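# Mount and tighten the centrifuge rotor, or tag it HOLD

## Task

The date is 11 July 2030. Read the rotor's use-by date on the card fixed to the centrifuge. If the rotor is still in date, lower it fully onto the centrifuge's drive, then thread the knob onto the top end of the shaft until it sits down on the rotor, and tighten it firmly. If the date has already passed, do not mount the rotor: leave it where it is and place the HOLD block on top of it. The rotor must not be dropped at any point.

## Robot and tools

Robot: two six-joint Doosan M1013 arms, left_arm and right_arm, each carrying a Robotiq 2F-85 two-finger gripper. Both work over one table, which also holds the centrifuge, the rotor, the knob, the date card and a HOLD block. A fixed camera, cam_low, looks down from a stand behind the arms; each arm also has a wrist camera (cam_left_wrist, cam_right_wrist). All images are 896x504. Loose objects may get a brief nudge from outside now and then.

Frames: the scene frame has its origin at table-top height, midway between the two nominal bases, +x pointing out over the table, +z up, and left_arm on the +y side (left and right do not match image sides). The left base sits near (-0.086, +0.509, 0) m and the right near (-0.006, -0.539, 0) m, each turned only slightly about z. Hand positions, quaternions (wxyz), velocities and wrist camera poses in results are given in that arm's own base frame; cam_low and the table use the scene frame. Printed hand poses can be off by a few centimetres, more at long reach.

A row of commands has 18 plain numbers: left_arm first, then right_arm, 9 each. For each arm: six absolute joint target angles in radians, then gripper position, force_limit and speed. Joint order within each arm is fixed: elbow, waist, wrist roll, forearm roll, wrist pitch, shoulder. The elbow's range is -2.792 to 2.792; all others run -6.283 to 6.283. Both arms must always be filled in; to keep an arm or gripper still, repeat its current Joint targets and its last three gripper numbers (a 0 is a real command, not a blank).

Gripper numbers lie in [-1, 1]. position: +1 is fully open (85 mm), near -0.8 the pads touch, -1 closes until blocked. force_limit sets how hard the motor squeezes (higher is harder). speed sets finger speed, roughly 20, 85 and 150 mm/s at -1, 0 and +1. Fingers point along the gripper's +z and close along its y; end_effector_position is the point between the closed pads, with fingertips some 6 to 19 mm further out. A block projects about 10 cm from the wrist roll axis toward the gripper's +x and turns with it. To grasp, command -1 and confirm object_status 2. Codes: 0 moving, 1 blocked while opening, 2 blocked while closing, 3 reached the target or fully shut. position_measured is in counts: 3 open, about 78 at 60 mm, 130 at 40 mm, 180 at 20 mm, 230 pads together. A new force_limit or speed only applies after position changes by at least 0.01.

Tools:
- execute_actions(actions, cameras): actions is a list of actions; each action is a list of up to 15 rows, one per 1/30 s step, the last row repeating if fewer are given. Each action lasts 0.5 s. An empty list returns the state plus all images. cameras takes names, ["all"] or [].
- move(target, speed, blend, stop_force, zero, blocking, cameras): joint-space path to one 18-number row, or through a list of up to 15 rows (give all rows the same gripper numbers if using stop_force). speed is the top rate in rad/s of the joint with the longest way to go, 0.01 to 3.92, default 0.5, one value or one per target. blend in rad rounds corners; 0 stops at each. stop_force (10 to 80 N, both arms) halts an arm when it feels that much added push; use it with a low speed for touching down and omit it when backing off a contact. zero=true re-zeroes the force reading first. blocking=false returns after about 0.5 s while motion continues, and cannot be combined with stop_force. Paths do not avoid obstacles. The result adds a move: line, e.g. done, off_target, moving, held or fault, possibly limits=held.
- wait(seconds 0 to 10), stop() to brake a running move, zoom_image(camera, region [x0,y0,x1,y1] in image pixels, at most 504 by 504) for a closer look, e.g. to read the card.
- clear_fault(arm) after a reported torque or force fault; read_manual(section) for licence texts; finished_scene() ends the scene irreversibly.

Results list Joint positions, Joint velocities (may read within noise), Joint targets (current drive targets), Tool commands, Joint torques, External joint torques and Flange force (gripper x y z axes, includes held weight), all per arm in the joint order above. Notes such as joint sent to its limit or joint command not followed (the clearance check between arms altered a step) may appear. Joint motion is rate-limited, so a far target can need several actions; finish unfinished motions with further commands.

Faults: an arm freezes if a joint's contact torque reaches its limit (waist and shoulder 299, elbow 140, wrist joints 39.6 N m) or if outside force on it reaches 144 N; call clear_fault for that arm, and if its grip pins it, open first. Long holding, stretched poses or pushing against something unreachable heat the motors; a MOTOR HOT line warns, and an overheat stop brakes the arm for 30 to 60 s or more.

Avoid: dropping the rotor or releasing parts while they move, slamming into the centrifuge or table, targets set beyond a firm contact, hard squeezing of something still resting on a surface, gripping or pressing the other arm, and anything ending up off the table. The final state must hold without the robot.

Each tool is called after ">>>" in YAML: its name, and indented under it one key for each argument.

## Session

>>> execute_actions:
  actions: []

Scene clock: 0.00 s.
left_arm: end_effector_position=(+0.7685, -0.4895, +0.3064) position_measured=3 object_status=3 end_effector_quat_wxyz=(+0.053, +0.901, +0.179, +0.393) | right_arm: end_effector_position=(+0.2323, +0.2007, +0.1322) position_measured=3 object_status=3 end_effector_quat_wxyz=(+0.034, +0.840, -0.537, +0.066)
Joint names: [elbow, waist, wrist roll, forearm roll, wrist pitch, shoulder]
Joint positions: left_arm=[1.584 -0.778 1.433 0.891 0.771 0.393] | right_arm=[2.435 0.737 -1.16 -0.18 0.95 -0.205]
Joint velocities: within noise
Joint torques (N m): no reading
External joint torques (N m): no reading
Flange force (N): no reading
Joint targets: left_arm=[1.584 -0.778 1.433 0.891 0.771 0.393] | right_arm=[2.435 0.737 -1.160 -0.180 0.950 -0.205]
Tool commands: left_gripper/position=+1.0 left_gripper/force_limit=+1.0 left_gripper/speed=+1.0 right_gripper/position=+1.0 right_gripper/force_limit=+1.0 right_gripper/speed=+1.0

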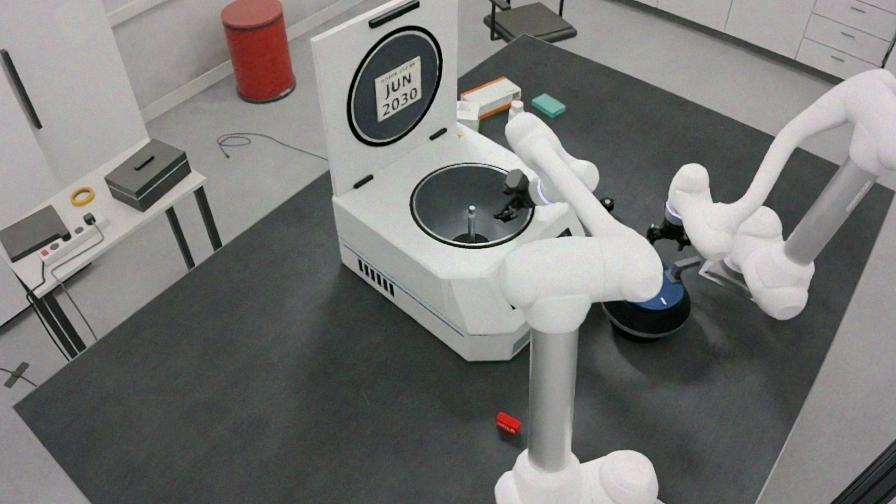

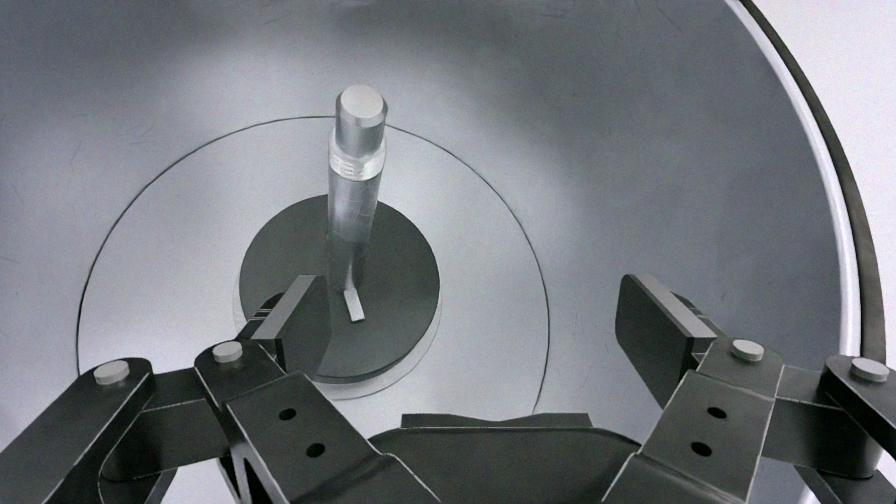

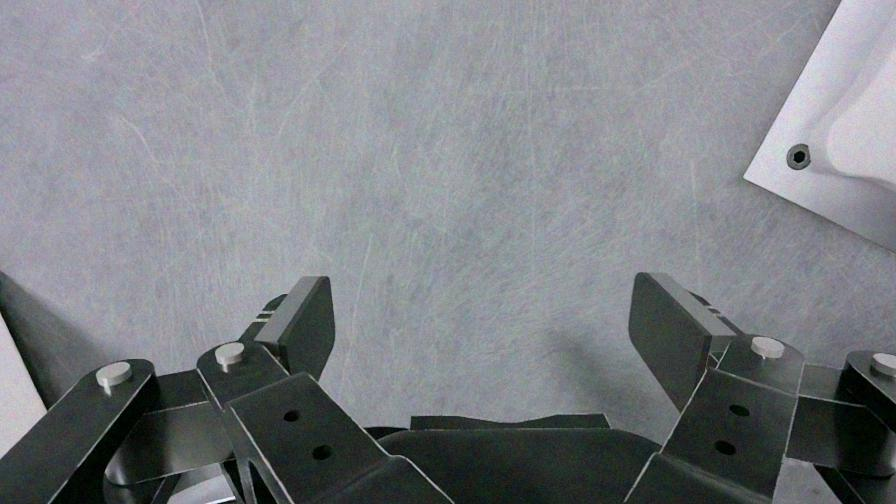

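>>> zoom_image:
  camera: "cam_low"
  region: [340, 20, 480, 140]

>>> zoom_image:
  camera: "cam_low"
  region: [420, 60, 600, 180]

>>> zoom_image:
  camera: "cam_low"
  region: [560, 180, 800, 350]

>>> zoom_image:
  camera: "cam_low"
  region: [460, 380, 560, 450]

Scaled by 3.600 from the camera's 896x504 image, which has a finer 1280x720 frame.

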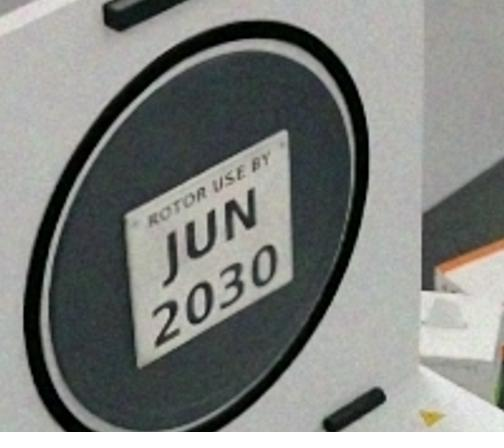

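Scaled by 2.800 from the camera's 896x504 image, which has a finer 1280x720 frame.

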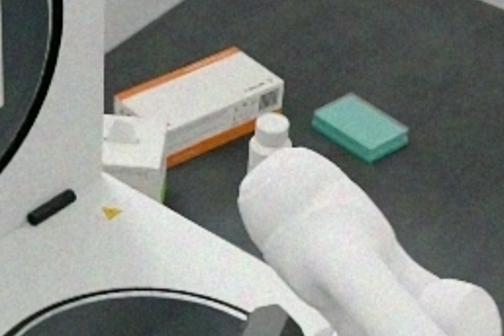

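Scaled by 2.100 from the camera's 896x504 image, which has a finer 1280x720 frame.

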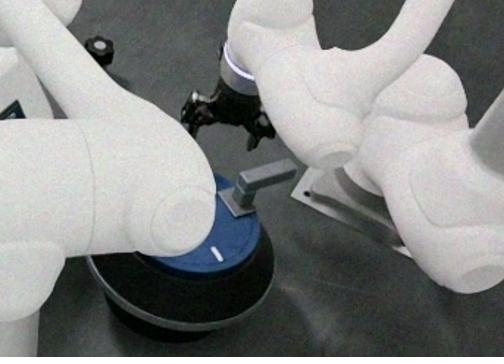

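Scaled by 5.040 from the camera's 896x504 image, which has a finer 1280x720 frame.

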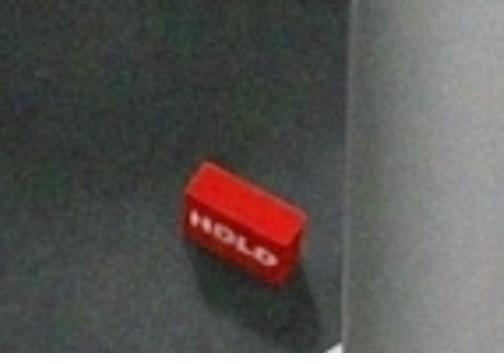

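>>> move:
  target:
    - [1.584,-0.778,1.433,0.891,0.771,-0.1,1,1,1,2.435,0.737,-1.16,-0.18,0.95,-0.35,1,1,1]
    - [2.211,-0.181,-0.4,0,1.175,-0.2445,1,1,1,1.944,0.788,-1.16,0,1.595,-0.398,1,1,1]
  speed: 0.8
  blend: 0.15
  cameras: ["all"]

Scene clock: 37.30 s.
left_arm: end_effector_position=(+0.3660, -0.0319, +0.2502) position_measured=3 object_status=3 end_effector_quat_wxyz=(+0.000, -0.109, +0.994, +0.000) | right_arm: end_effector_position=(+0.2003, +0.2503, +0.4495) position_measured=3 object_status=3 end_effector_quat_wxyz=(+0.000, +0.827, -0.562, +0.000)
Joint names: [elbow, waist, wrist roll, forearm roll, wrist pitch, shoulder]
Joint positions: left_arm=[2.211 -0.181 -0.4 0 1.175 -0.244] | right_arm=[1.944 0.788 -1.16 0 1.595 -0.398]
Joint torques (N m): left_arm=[-39.29 -0.73 0.17 3.31 -0.02 -11.96] | right_arm=[-43.72 -2.92 -0.26 4.08 0.19 -3.96]
External joint torques (N m): left_arm=[-0.4 0.67 -0.17 0.71 0.08 -1.93] | right_arm=[1.07 2.81 0.26 0.19 -0.18 2.26]
Flange force (N): left_arm=[2.4 2.2 -2.2] | right_arm=[-10.3 1.2 2.2]
Joint targets: left_arm=[2.211 -0.181 -0.400 0.000 1.175 -0.244] | right_arm=[1.944 0.788 -1.160 0.000 1.595 -0.398]
move: done
camera_calibration:
cam_left_wrist: T_world_to_cam=[[-0.226095, 0.974001, 0.0142417, 0.11507], [0.909237, 0.20577, 0.361867, -0.402594], [0.349528, 0.0947653, -0.932121, 0.235236], [0, 0, 0, 1]] pos_world=[0.309849, -0.0515287, 0.363315]
cam_right_wrist: T_world_to_cam=[[-0.938213, -0.346046, 0.002767, 0.279048], [-0.32585, 0.886092, 0.329642, -0.285195], [-0.116523, 0.308373, -0.944102, 0.5007], [0, 0, 0, 1]] pos_world=[0.22722, 0.19487, 0.565952]

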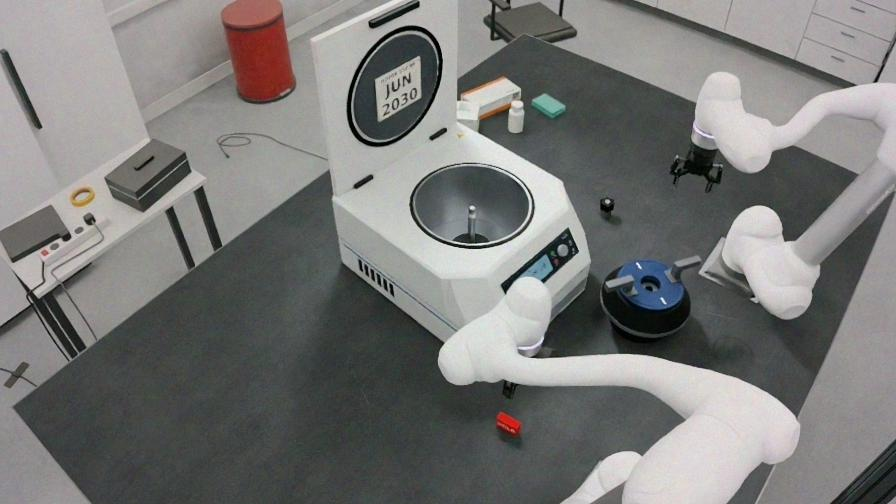

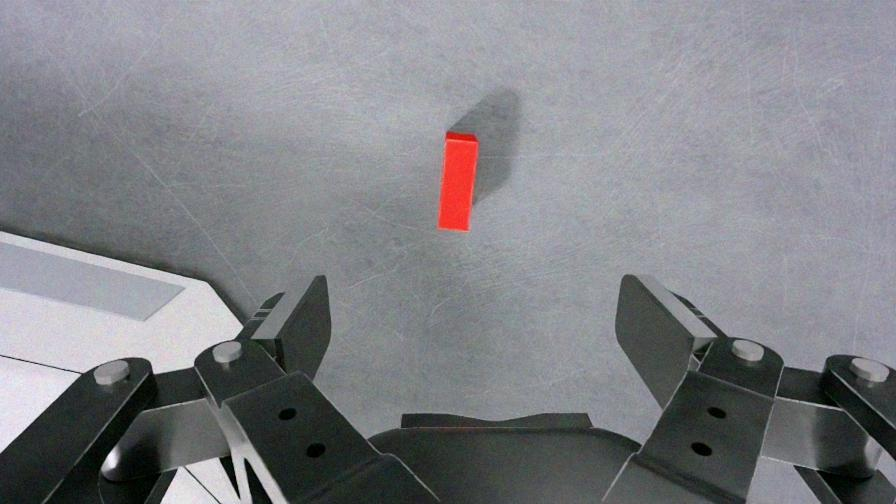

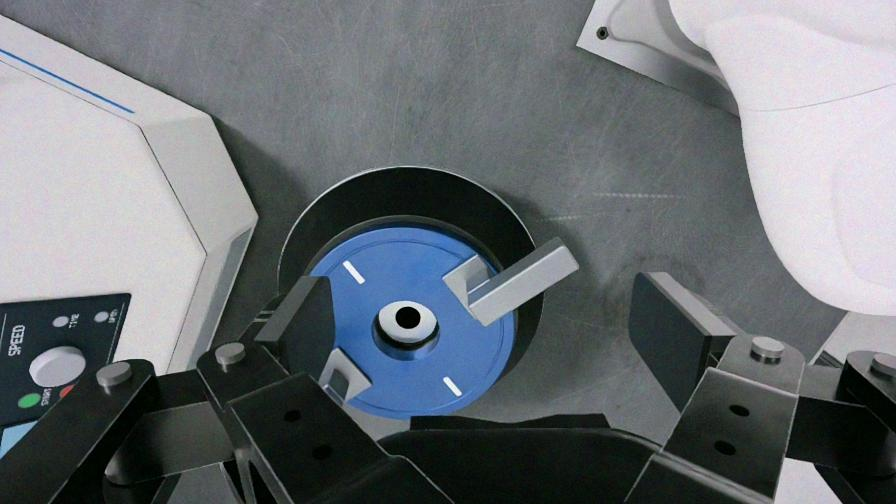

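>>> move:
  target: [2.3763,-0.153,-0.296,0,0.8143,-0.049,1,1,1,1.944,0.1,-1.16,0,1.595,-0.398,1,1,1]
  speed: 0.7
  cameras: ["cam_left_wrist","cam_low"]

>>> zoom_image:
  camera: "cam_low"
  region: [580, 240, 720, 360]

Scene clock: 64.30 s.
left_arm: end_effector_position=(+0.3770, -0.0232, +0.0997) position_measured=3 object_status=3 end_effector_quat_wxyz=(+0.000, -0.071, +0.997, +0.000) | right_arm: end_effector_position=(+0.3136, +0.0662, +0.4495) position_measured=3 object_status=3 end_effector_quat_wxyz=(+0.000, -0.589, +0.808, +0.000)
Joint names: [elbow, waist, wrist roll, forearm roll, wrist pitch, shoulder]
Joint positions: left_arm=[2.376 -0.153 -0.296 0 0.814 -0.049] | right_arm=[1.944 0.1 -1.16 0 1.595 -0.398]
Joint torques (N m): left_arm=[-30.66 -0.28 0.22 2.47 -0.03 -23.6] | right_arm=[-43.74 -3.52 -0.24 4.06 0.19 -4.37]
External joint torques (N m): left_arm=[-0.61 0.34 -0.22 0.71 0.09 -2.31] | right_arm=[1.11 3.45 0.24 0.22 -0.17 2.54]
Flange force (N): left_arm=[2.8 0.9 -4.5] | right_arm=[-12.3 1.6 2.2]
Joint targets: left_arm=[2.376 -0.153 -0.296 0.000 0.814 -0.049] | right_arm=[1.944 0.100 -1.160 0.000 1.595 -0.398]
move: done
camera_calibration:
cam_left_wrist: T_world_to_cam=[[-0.15148, 0.988358, 0.0142329, 0.0834504], [0.922276, 0.136143, 0.361763, -0.366431], [0.355614, 0.0679267, -0.932161, 0.0872609], [0, 0, 0, 1]] pos_world=[0.319561, -0.0385192, 0.212715]
Images, in order (width x height): cam_low 896x504, cam_left_wrist 896x504.

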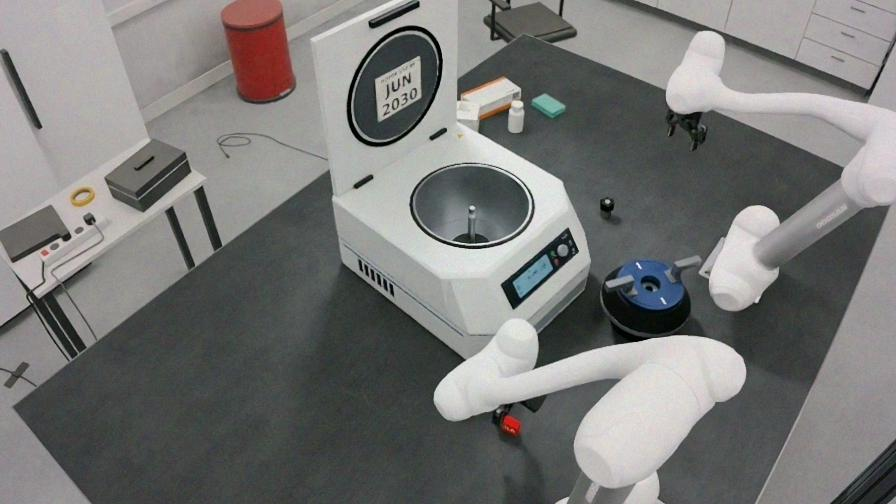

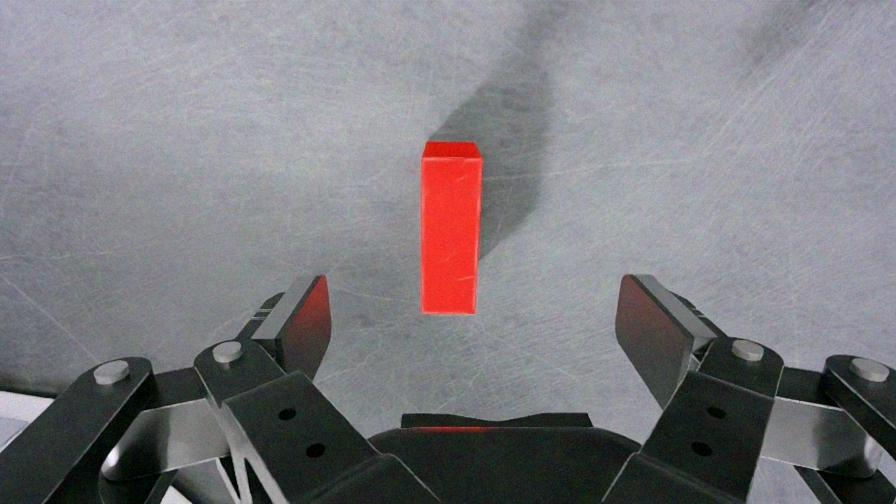

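Scaled by 3.600 from the camera's 896x504 image, which has a finer 1280x720 frame.

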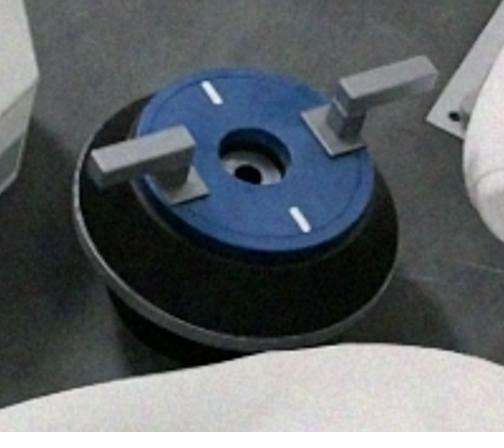

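>>> move:
  target:
    - [2.4347,-0.153,-0.296,0,0.6354,0.0715,1,1,1,1.944,0.1,-1.16,0,1.595,-0.398,1,1,1]
  speed: 0.12
  stop_force: 15
  cameras: ["cam_left_wrist"]

>>> zoom_image:
  camera: "cam_left_wrist"
  region: [200, 100, 704, 504]

Scene clock: 72.63 s.
left_arm: end_effector_position=(+0.3769, -0.0232, +0.0326) position_measured=3 object_status=3 end_effector_quat_wxyz=(+0.000, -0.071, +0.997, +0.000) | right_arm: end_effector_position=(+0.3137, +0.0661, +0.4495) position_measured=3 object_status=3 end_effector_quat_wxyz=(+0.000, -0.589, +0.808, +0.000)
Joint names: [elbow, waist, wrist roll, forearm roll, wrist pitch, shoulder]
Joint positions: left_arm=[2.435 -0.153 -0.296 0 0.635 0.071] | right_arm=[1.944 0.1 -1.16 0 1.595 -0.398]
Joint torques (N m): left_arm=[-24.9 -0.41 0.23 1.94 -0.05 -31.22] | right_arm=[-43.58 -2.75 -0.27 4.1 0.16 -3.96]
External joint torques (N m): left_arm=[-0.64 0.5 -0.23 0.65 0.11 -1.68] | right_arm=[0.95 2.63 0.27 0.17 -0.15 2.08]
Flange force (N): left_arm=[1.1 1.0 -4.1] | right_arm=[-9.7 1.2 1.9]
Joint targets: left_arm=[2.435 -0.153 -0.296 0.000 0.635 0.071] | right_arm=[1.944 0.100 -1.160 0.000 1.595 -0.398]
move: done
camera_calibration:
cam_left_wrist: T_world_to_cam=[[-0.15148, 0.988358, 0.0142329, 0.0843889], [0.922276, 0.136143, 0.361763, -0.342101], [0.355614, 0.0679267, -0.932161, 0.0248416], [0, 0, 0, 1]] pos_world=[0.319461, -0.0385192, 0.145715]
Images, in order (width x height): cam_left_wrist 896x504.

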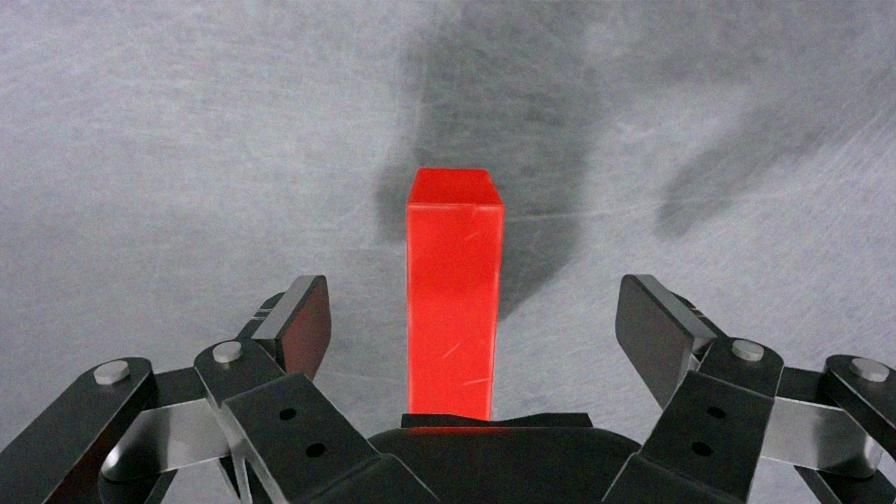

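Scaled by 1.000.

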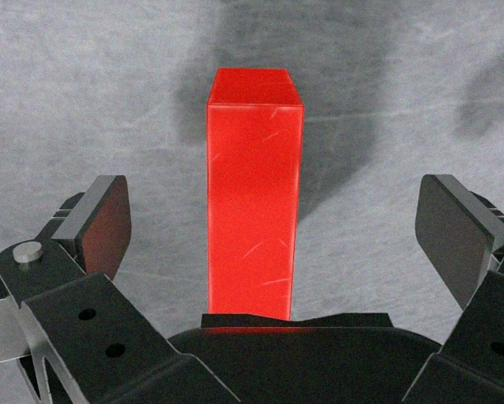

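>>> move:
  target:
    - [2.4347,-0.165,-0.308,0,0.6354,0.0715,1,1,1,1.944,0.1,-1.16,0,1.595,-0.398,1,1,1]
    - [2.4347,-0.165,-0.308,0,0.6354,0.0715,-1,-0.8,-1,1.944,0.1,-1.16,0,1.595,-0.398,1,1,1]
  speed: 0.1
  cameras: ["cam_left_wrist"]

Scene clock: 80.07 s.
left_arm: end_effector_position=(+0.3766, -0.0277, +0.0326) position_measured=176 object_status=2 end_effector_quat_wxyz=(+0.000, -0.071, +0.997, +0.000) | right_arm: end_effector_position=(+0.3137, +0.0661, +0.4495) position_measured=3 object_status=3 end_effector_quat_wxyz=(+0.000, -0.589, +0.808, +0.000)
Joint names: [elbow, waist, wrist roll, forearm roll, wrist pitch, shoulder]
Joint positions: left_arm=[2.435 -0.165 -0.308 0 0.635 0.072] | right_arm=[1.944 0.1 -1.16 0 1.595 -0.398]
Joint torques (N m): left_arm=[-20.99 -0.59 0.22 1.95 -0.3 -25.76] | right_arm=[-43.72 -2.64 -0.26 4.06 0.17 -4.25]
External joint torques (N m): left_arm=[-4.5 0.7 -0.22 0.64 0.36 -7.1] | right_arm=[1.12 2.56 0.26 0.21 -0.16 2.41]
Flange force (N): left_arm=[2.4 1.8 -18.6] | right_arm=[-9.7 0.7 2.2]
Joint targets: left_arm=[2.435 -0.165 -0.308 0.000 0.635 0.071] | right_arm=[1.944 0.100 -1.160 0.000 1.595 -0.398]
move: done
camera_calibration:
cam_left_wrist: T_world_to_cam=[[-0.15148, 0.988358, 0.0142331, 0.0887907], [0.922288, 0.136144, 0.361731, -0.341211], [0.355581, 0.0679218, -0.932174, 0.0252659], [0, 0, 0, 1]] pos_world=[0.319161, -0.0430192, 0.145715]
Images, in order (width x height): cam_left_wrist 896x504.

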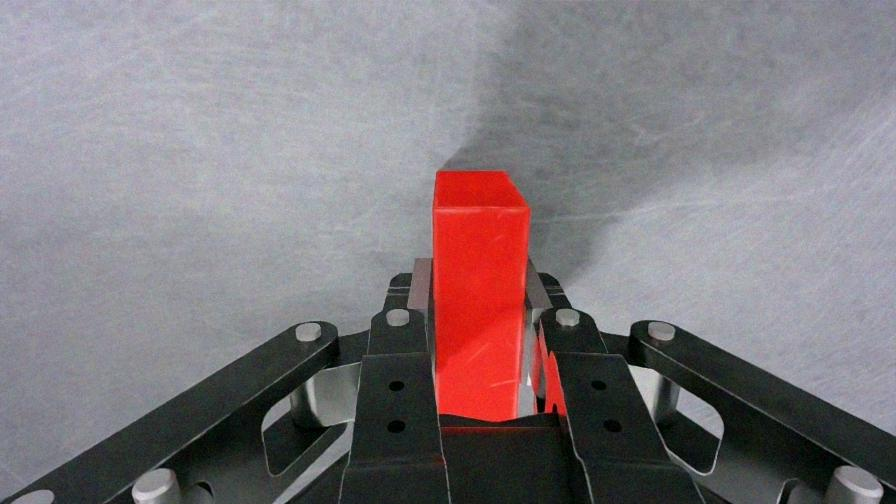

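>>> move:
  target:
    - [2.3763,-0.165,-0.308,0,0.8143,-0.049,-1,-0.8,-1,1.944,0.1,-1.16,0,1.595,-0.398,1,1,1]
    - [1.7215,-0.7,0.3,0,1.5142,-0.0941,-1,-0.8,-1,1.944,0.1,-1.16,0,1.595,-0.398,1,1,1]
    - [1.7478,-1.2585,0.864,0,1.2472,0.1466,-1,-0.8,-1,1.944,0.1,-1.16,0,1.595,-0.398,1,1,1]
  speed: [0.25,0.4,0.4]
  blend: 0.1
  cameras: ["all"]

>>> zoom_image:
  camera: "cam_low"
  region: [560, 200, 728, 360]

Scene clock: 94.43 s.
left_arm: end_effector_position=(+0.2235, -0.5799, +0.2997) position_measured=176 object_status=2 end_effector_quat_wxyz=(+0.000, +0.873, +0.488, +0.000) | right_arm: end_effector_position=(+0.3137, +0.0661, +0.4495) position_measured=3 object_status=3 end_effector_quat_wxyz=(+0.000, -0.589, +0.808, +0.000)
Joint names: [elbow, waist, wrist roll, forearm roll, wrist pitch, shoulder]
Joint positions: left_arm=[1.748 -1.258 0.864 0 1.247 0.147] | right_arm=[1.944 0.1 -1.16 0 1.595 -0.398]
Joint torques (N m): left_arm=[-40.16 -0.1 0.22 3.47 -0.06 -55.16] | right_arm=[-43.66 -2.83 -0.25 4.11 0.17 -4.17]
External joint torques (N m): left_arm=[-0.46 0.35 -0.22 0.73 0.12 -1.13] | right_arm=[1.01 2.74 0.25 0.17 -0.16 2.29]
Flange force (N): left_arm=[0.7 -0.6 -1.4] | right_arm=[-10.1 1.1 2.0]
Joint targets: left_arm=[1.748 -1.258 0.864 0.000 1.247 0.147] | right_arm=[1.944 0.100 -1.160 0.000 1.595 -0.398]
move: done; blend cut to 0.0895 rad at target 1
camera_calibration:
cam_left_wrist: T_world_to_cam=[[0.856343, -0.51621, 0.0142388, -0.490285], [-0.485701, -0.795753, 0.361763, -0.447112], [-0.175415, -0.316709, -0.932162, 0.261849], [0, 0, 0, 1]] pos_world=[0.248622, -0.525951, 0.412815]
cam_right_wrist: T_world_to_cam=[[-0.944532, 0.328409, 0.00273385, 0.279087], [0.310899, 0.891428, 0.329695, -0.285157], [0.105838, 0.312258, -0.944083, 0.500697], [0, 0, 0, 1]] pos_world=[0.299269, 0.00619629, 0.565952]

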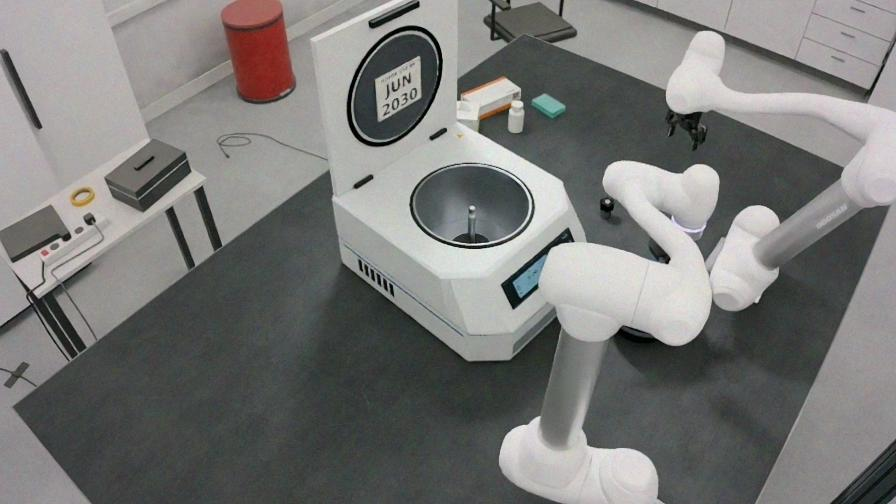

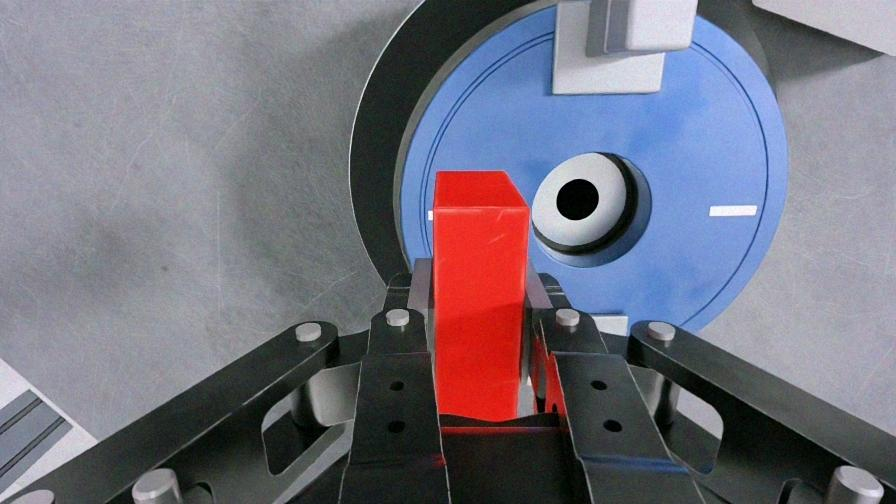

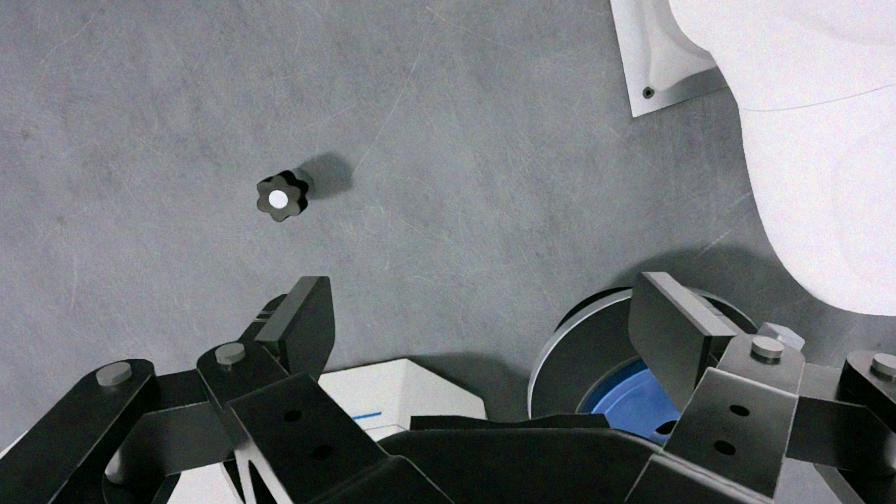

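Scaled by 3.000 from the camera's 896x504 image, which has a finer 1280x720 frame.

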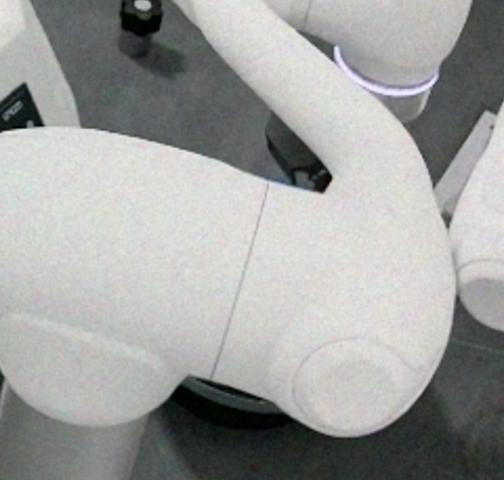

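>>> move:
  target: [1.8002,-1.2482,0.8744,0,1.1424,0.199,-1,-0.8,-1,1.944,0.1,-1.16,0,1.595,-0.398,1,1,1]
  speed: 0.1
  stop_force: 15
  cameras: ["cam_left_wrist"]

>>> move:
  target: [1.8475,-1.2482,0.8744,0,1.0609,0.2332,-1,-0.8,-1,1.944,0.1,-1.16,0,1.595,-0.398,1,1,1]
  speed: 0.02
  stop_force: 10
  cameras: ["all"]

Scene clock: 109.90 s.
left_arm: end_effector_position=(+0.2328, -0.5876, +0.2397) position_measured=176 object_status=2 end_effector_quat_wxyz=(+0.000, +0.873, +0.488, +0.000) | right_arm: end_effector_position=(+0.3137, +0.0661, +0.4495) position_measured=3 object_status=3 end_effector_quat_wxyz=(+0.000, -0.589, +0.808, +0.000)
Joint names: [elbow, waist, wrist roll, forearm roll, wrist pitch, shoulder]
Joint positions: left_arm=[1.8 -1.248 0.874 0 1.142 0.199] | right_arm=[1.944 0.1 -1.16 0 1.595 -0.398]
Joint torques (N m): left_arm=[-38.45 -0.11 0.2 3.31 -0.06 -59.04] | right_arm=[-43.75 -2.5 -0.27 4.14 0.16 -4.14]
External joint torques (N m): left_arm=[-0.64 0.44 -0.2 0.74 0.11 -1.15] | right_arm=[1.17 2.4 0.27 0.14 -0.16 2.51]
Flange force (N): left_arm=[0.6 -0.1 -1.7] | right_arm=[-9.3 0.5 2.3]
Joint targets: left_arm=[1.800 -1.248 0.874 0.000 1.142 0.199] | right_arm=[1.944 0.100 -1.160 0.000 1.595 -0.398]
move: done
camera_calibration:
cam_left_wrist: T_world_to_cam=[[0.856221, -0.516414, 0.0142371, -0.501358], [-0.485881, -0.795622, 0.361808, -0.426929], [-0.175515, -0.316705, -0.932144, 0.205023], [0, 0, 0, 1]] pos_world=[0.257821, -0.533651, 0.352715]
Images, in order (width x height): cam_left_wrist 896x504.

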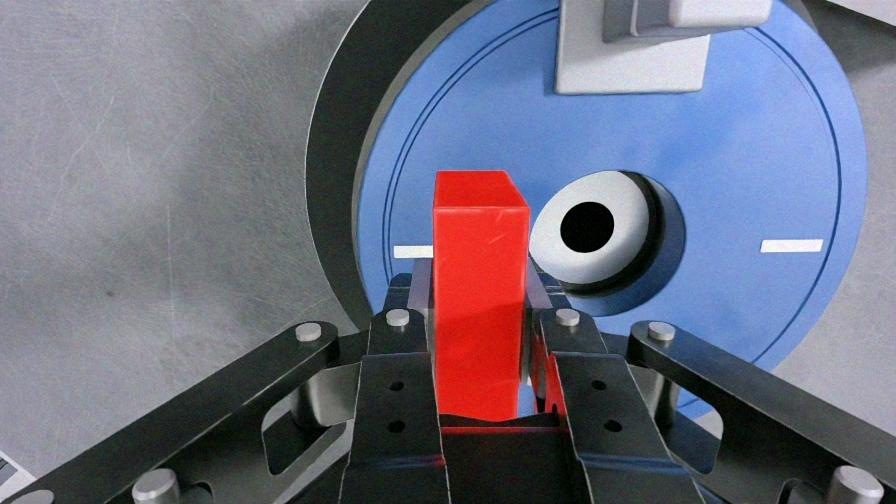

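Scene clock: 113.03 s.
left_arm: end_effector_position=(+0.2330, -0.5881, +0.2113) position_measured=176 object_status=2 end_effector_quat_wxyz=(+0.000, +0.873, +0.488, +0.000) | right_arm: end_effector_position=(+0.3137, +0.0661, +0.4495) position_measured=3 object_status=3 end_effector_quat_wxyz=(+0.000, -0.589, +0.808, +0.000)
Joint names: [elbow, waist, wrist roll, forearm roll, wrist pitch, shoulder]
Joint positions: left_arm=[1.83 -1.248 0.874 0 1.091 0.22] | right_arm=[1.944 0.1 -1.16 0 1.595 -0.398]
Joint torques (N m): left_arm=[-27.04 0.38 0.18 3.51 -1.59 -42.61] | right_arm=[-43.63 -2.43 -0.32 4.09 0.21 -3.87]
External joint torques (N m): left_arm=[-11 -0.07 -0.18 0.43 1.64 -18.81] | right_arm=[1 2.39 0.32 0.19 -0.19 1.98]
Flange force (N): left_arm=[3.6 -5.4 -28.8] | right_arm=[-9.1 1.1 2.1]
Joint targets: left_arm=[1.830 -1.248 0.874 0.000 1.091 0.220] | right_arm=[1.944 0.100 -1.160 0.000 1.595 -0.398]
move: contact (left_arm); left_arm: the wrist pitch is farthest, 0.030 rad from its target
camera_calibration:
cam_left_wrist: T_world_to_cam=[[0.856228, -0.516396, 0.0144322, -0.50144], [-0.485907, -0.79556, 0.361911, -0.416948], [-0.175408, -0.316891, -0.932101, 0.178286], [0, 0, 0, 1]] pos_world=[0.258022, -0.534152, 0.324316]
cam_right_wrist: T_world_to_cam=[[-0.944532, 0.328409, 0.00273385, 0.279087], [0.310899, 0.891428, 0.329695, -0.285157], [0.105838, 0.312258, -0.944083, 0.500697], [0, 0, 0, 1]] pos_world=[0.299269, 0.00619629, 0.565952]

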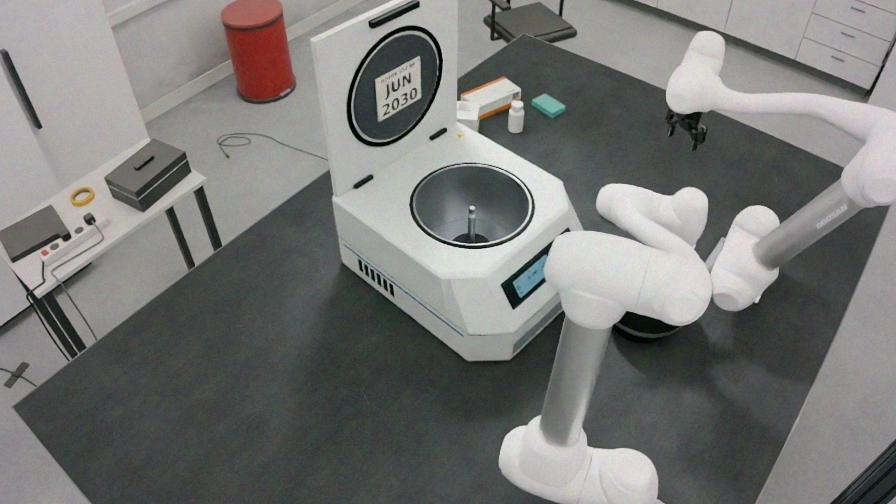

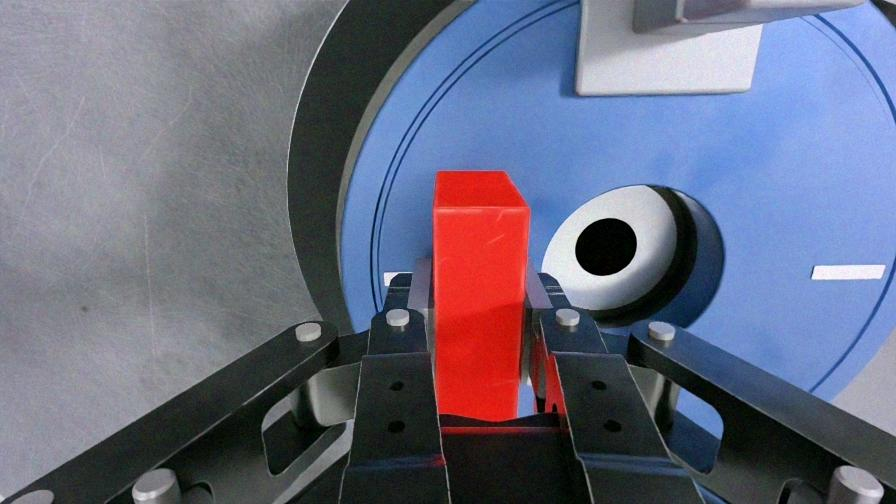

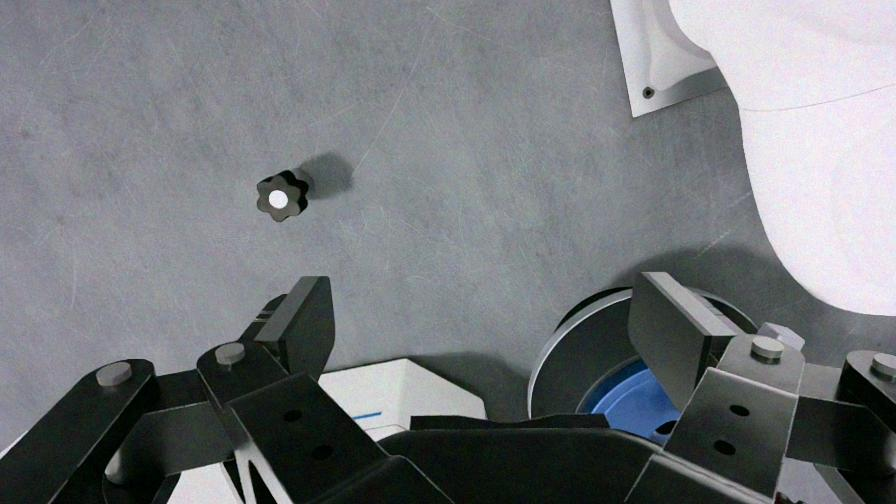

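>>> move:
  target:
    - [1.8292,-1.2482,0.8744,0,1.0924,0.2194,-1,-0.8,-1,1.944,0.1,-1.16,0,1.595,-0.398,1,1,1]
    - [1.8292,-1.2482,0.8744,0,1.0924,0.2194,0.3,-0.8,-1,1.944,0.1,-1.16,0,1.595,-0.398,1,1,1]
  speed: 0.02
  cameras: ["cam_left_wrist"]

Scene clock: 118.83 s.
left_arm: end_effector_position=(+0.2329, -0.5880, +0.2122) position_measured=91 object_status=0 end_effector_quat_wxyz=(+0.000, +0.873, +0.488, +0.000) | right_arm: end_effector_position=(+0.3137, +0.0661, +0.4495) position_measured=3 object_status=3 end_effector_quat_wxyz=(+0.000, -0.589, +0.808, +0.000)
Joint names: [elbow, waist, wrist roll, forearm roll, wrist pitch, shoulder]
Joint positions: left_arm=[1.829 -1.248 0.874 0 1.092 0.219] | right_arm=[1.944 0.1 -1.16 0 1.595 -0.398]
Joint torques (N m): left_arm=[-37.5 -0.16 0.21 3.23 -0.04 -59.87] | right_arm=[-43.75 -2.72 -0.25 4.08 0.18 -4.1]
External joint torques (N m): left_arm=[-0.54 0.49 -0.21 0.7 0.09 -1.43] | right_arm=[1.1 2.72 0.25 0.21 -0.17 2.04]
Flange force (N): left_arm=[1.0 -0.6 -1.8] | right_arm=[-9.8 1.5 2.2]
Joint targets: left_arm=[1.829 -1.248 0.874 0.000 1.092 0.219] | right_arm=[1.944 0.100 -1.160 0.000 1.595 -0.398]
move: done
camera_calibration:
cam_left_wrist: T_world_to_cam=[[0.856246, -0.51636, 0.0146756, -0.501415], [-0.485911, -0.795461, 0.362122, -0.417131], [-0.175311, -0.317196, -0.932015, 0.178973], [0, 0, 0, 1]] pos_world=[0.258022, -0.533952, 0.325216]
Images, in order (width x height): cam_left_wrist 896x504.

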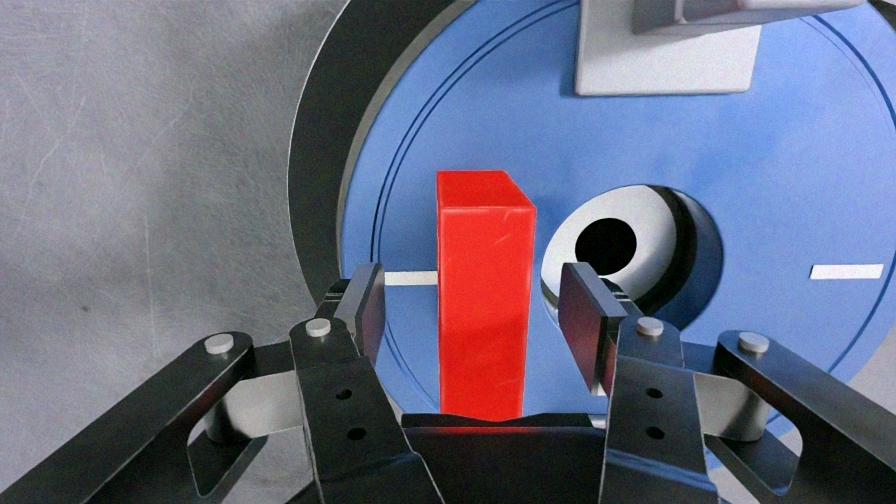

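>>> move:
  target:
    - [1.8002,-1.2482,0.8744,0,1.1424,0.199,0.3,-0.8,-1,1.944,0.1,-1.16,0,1.595,-0.398,1,1,1]
    - [1.70,-1.2482,0.8744,0,1.30,0.05,0.3,-0.8,-1,1.944,0.1,-1.16,0,1.595,-0.398,1,1,1]
  speed: [0.05,0.25]
  blend: 0.01
  cameras: ["cam_left_wrist"]

Scene clock: 122.97 s.
left_arm: end_effector_position=(+0.2253, -0.5651, +0.3848) position_measured=91 object_status=3 end_effector_quat_wxyz=(+0.045, +0.872, +0.487, -0.008) | right_arm: end_effector_position=(+0.3137, +0.0661, +0.4495) position_measured=3 object_status=3 end_effector_quat_wxyz=(+0.000, -0.589, +0.808, +0.000)
Joint names: [elbow, waist, wrist roll, forearm roll, wrist pitch, shoulder]
Joint positions: left_arm=[1.7 -1.248 0.874 0 1.3 0.05] | right_arm=[1.944 0.1 -1.16 0 1.595 -0.398]
Joint torques (N m): left_arm=[-41.34 -0.15 0.22 3.62 -0.25 -46.63] | right_arm=[-43.67 -2.39 -0.3 4.08 0.19 -3.78]
External joint torques (N m): left_arm=[-1.15 0.35 -0.22 0.74 0.05 -1.48] | right_arm=[1.07 2.31 0.3 0.2 -0.18 2.12]
Flange force (N): left_arm=[0.2 -0.1 -2.3] | right_arm=[-8.9 0.9 2.2]
Joint targets: left_arm=[1.700 -1.248 0.874 0.000 1.300 0.050] | right_arm=[1.944 0.100 -1.160 0.000 1.595 -0.398]
move: done
camera_calibration:
cam_left_wrist: T_world_to_cam=[[0.854838, -0.512112, 0.0836221, -0.509424], [-0.497091, -0.76199, 0.415056, -0.464117], [-0.148836, -0.396374, -0.905945, 0.28503], [0, 0, 0, 1]] pos_world=[0.24719, -0.501556, 0.493455]
Images, in order (width x height): cam_left_wrist 896x504.

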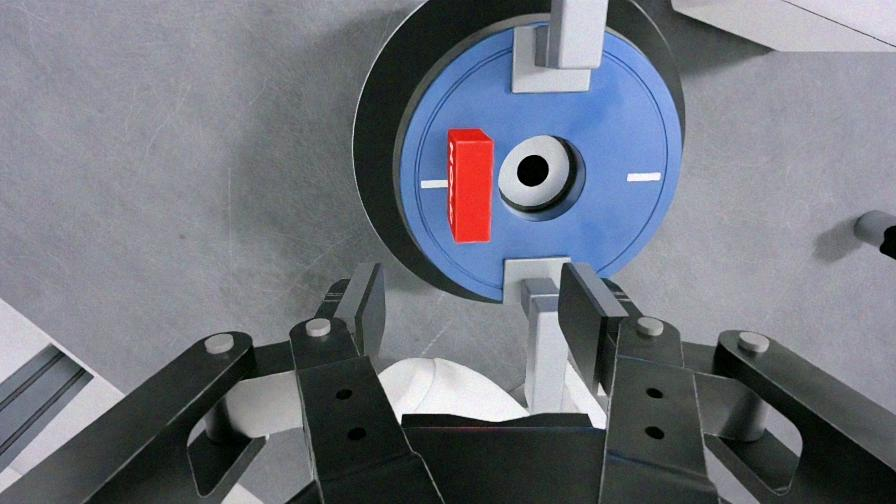

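Block sits flat on the rotor's lid.

>>> finished_scene:

The scene is finished: the task was done.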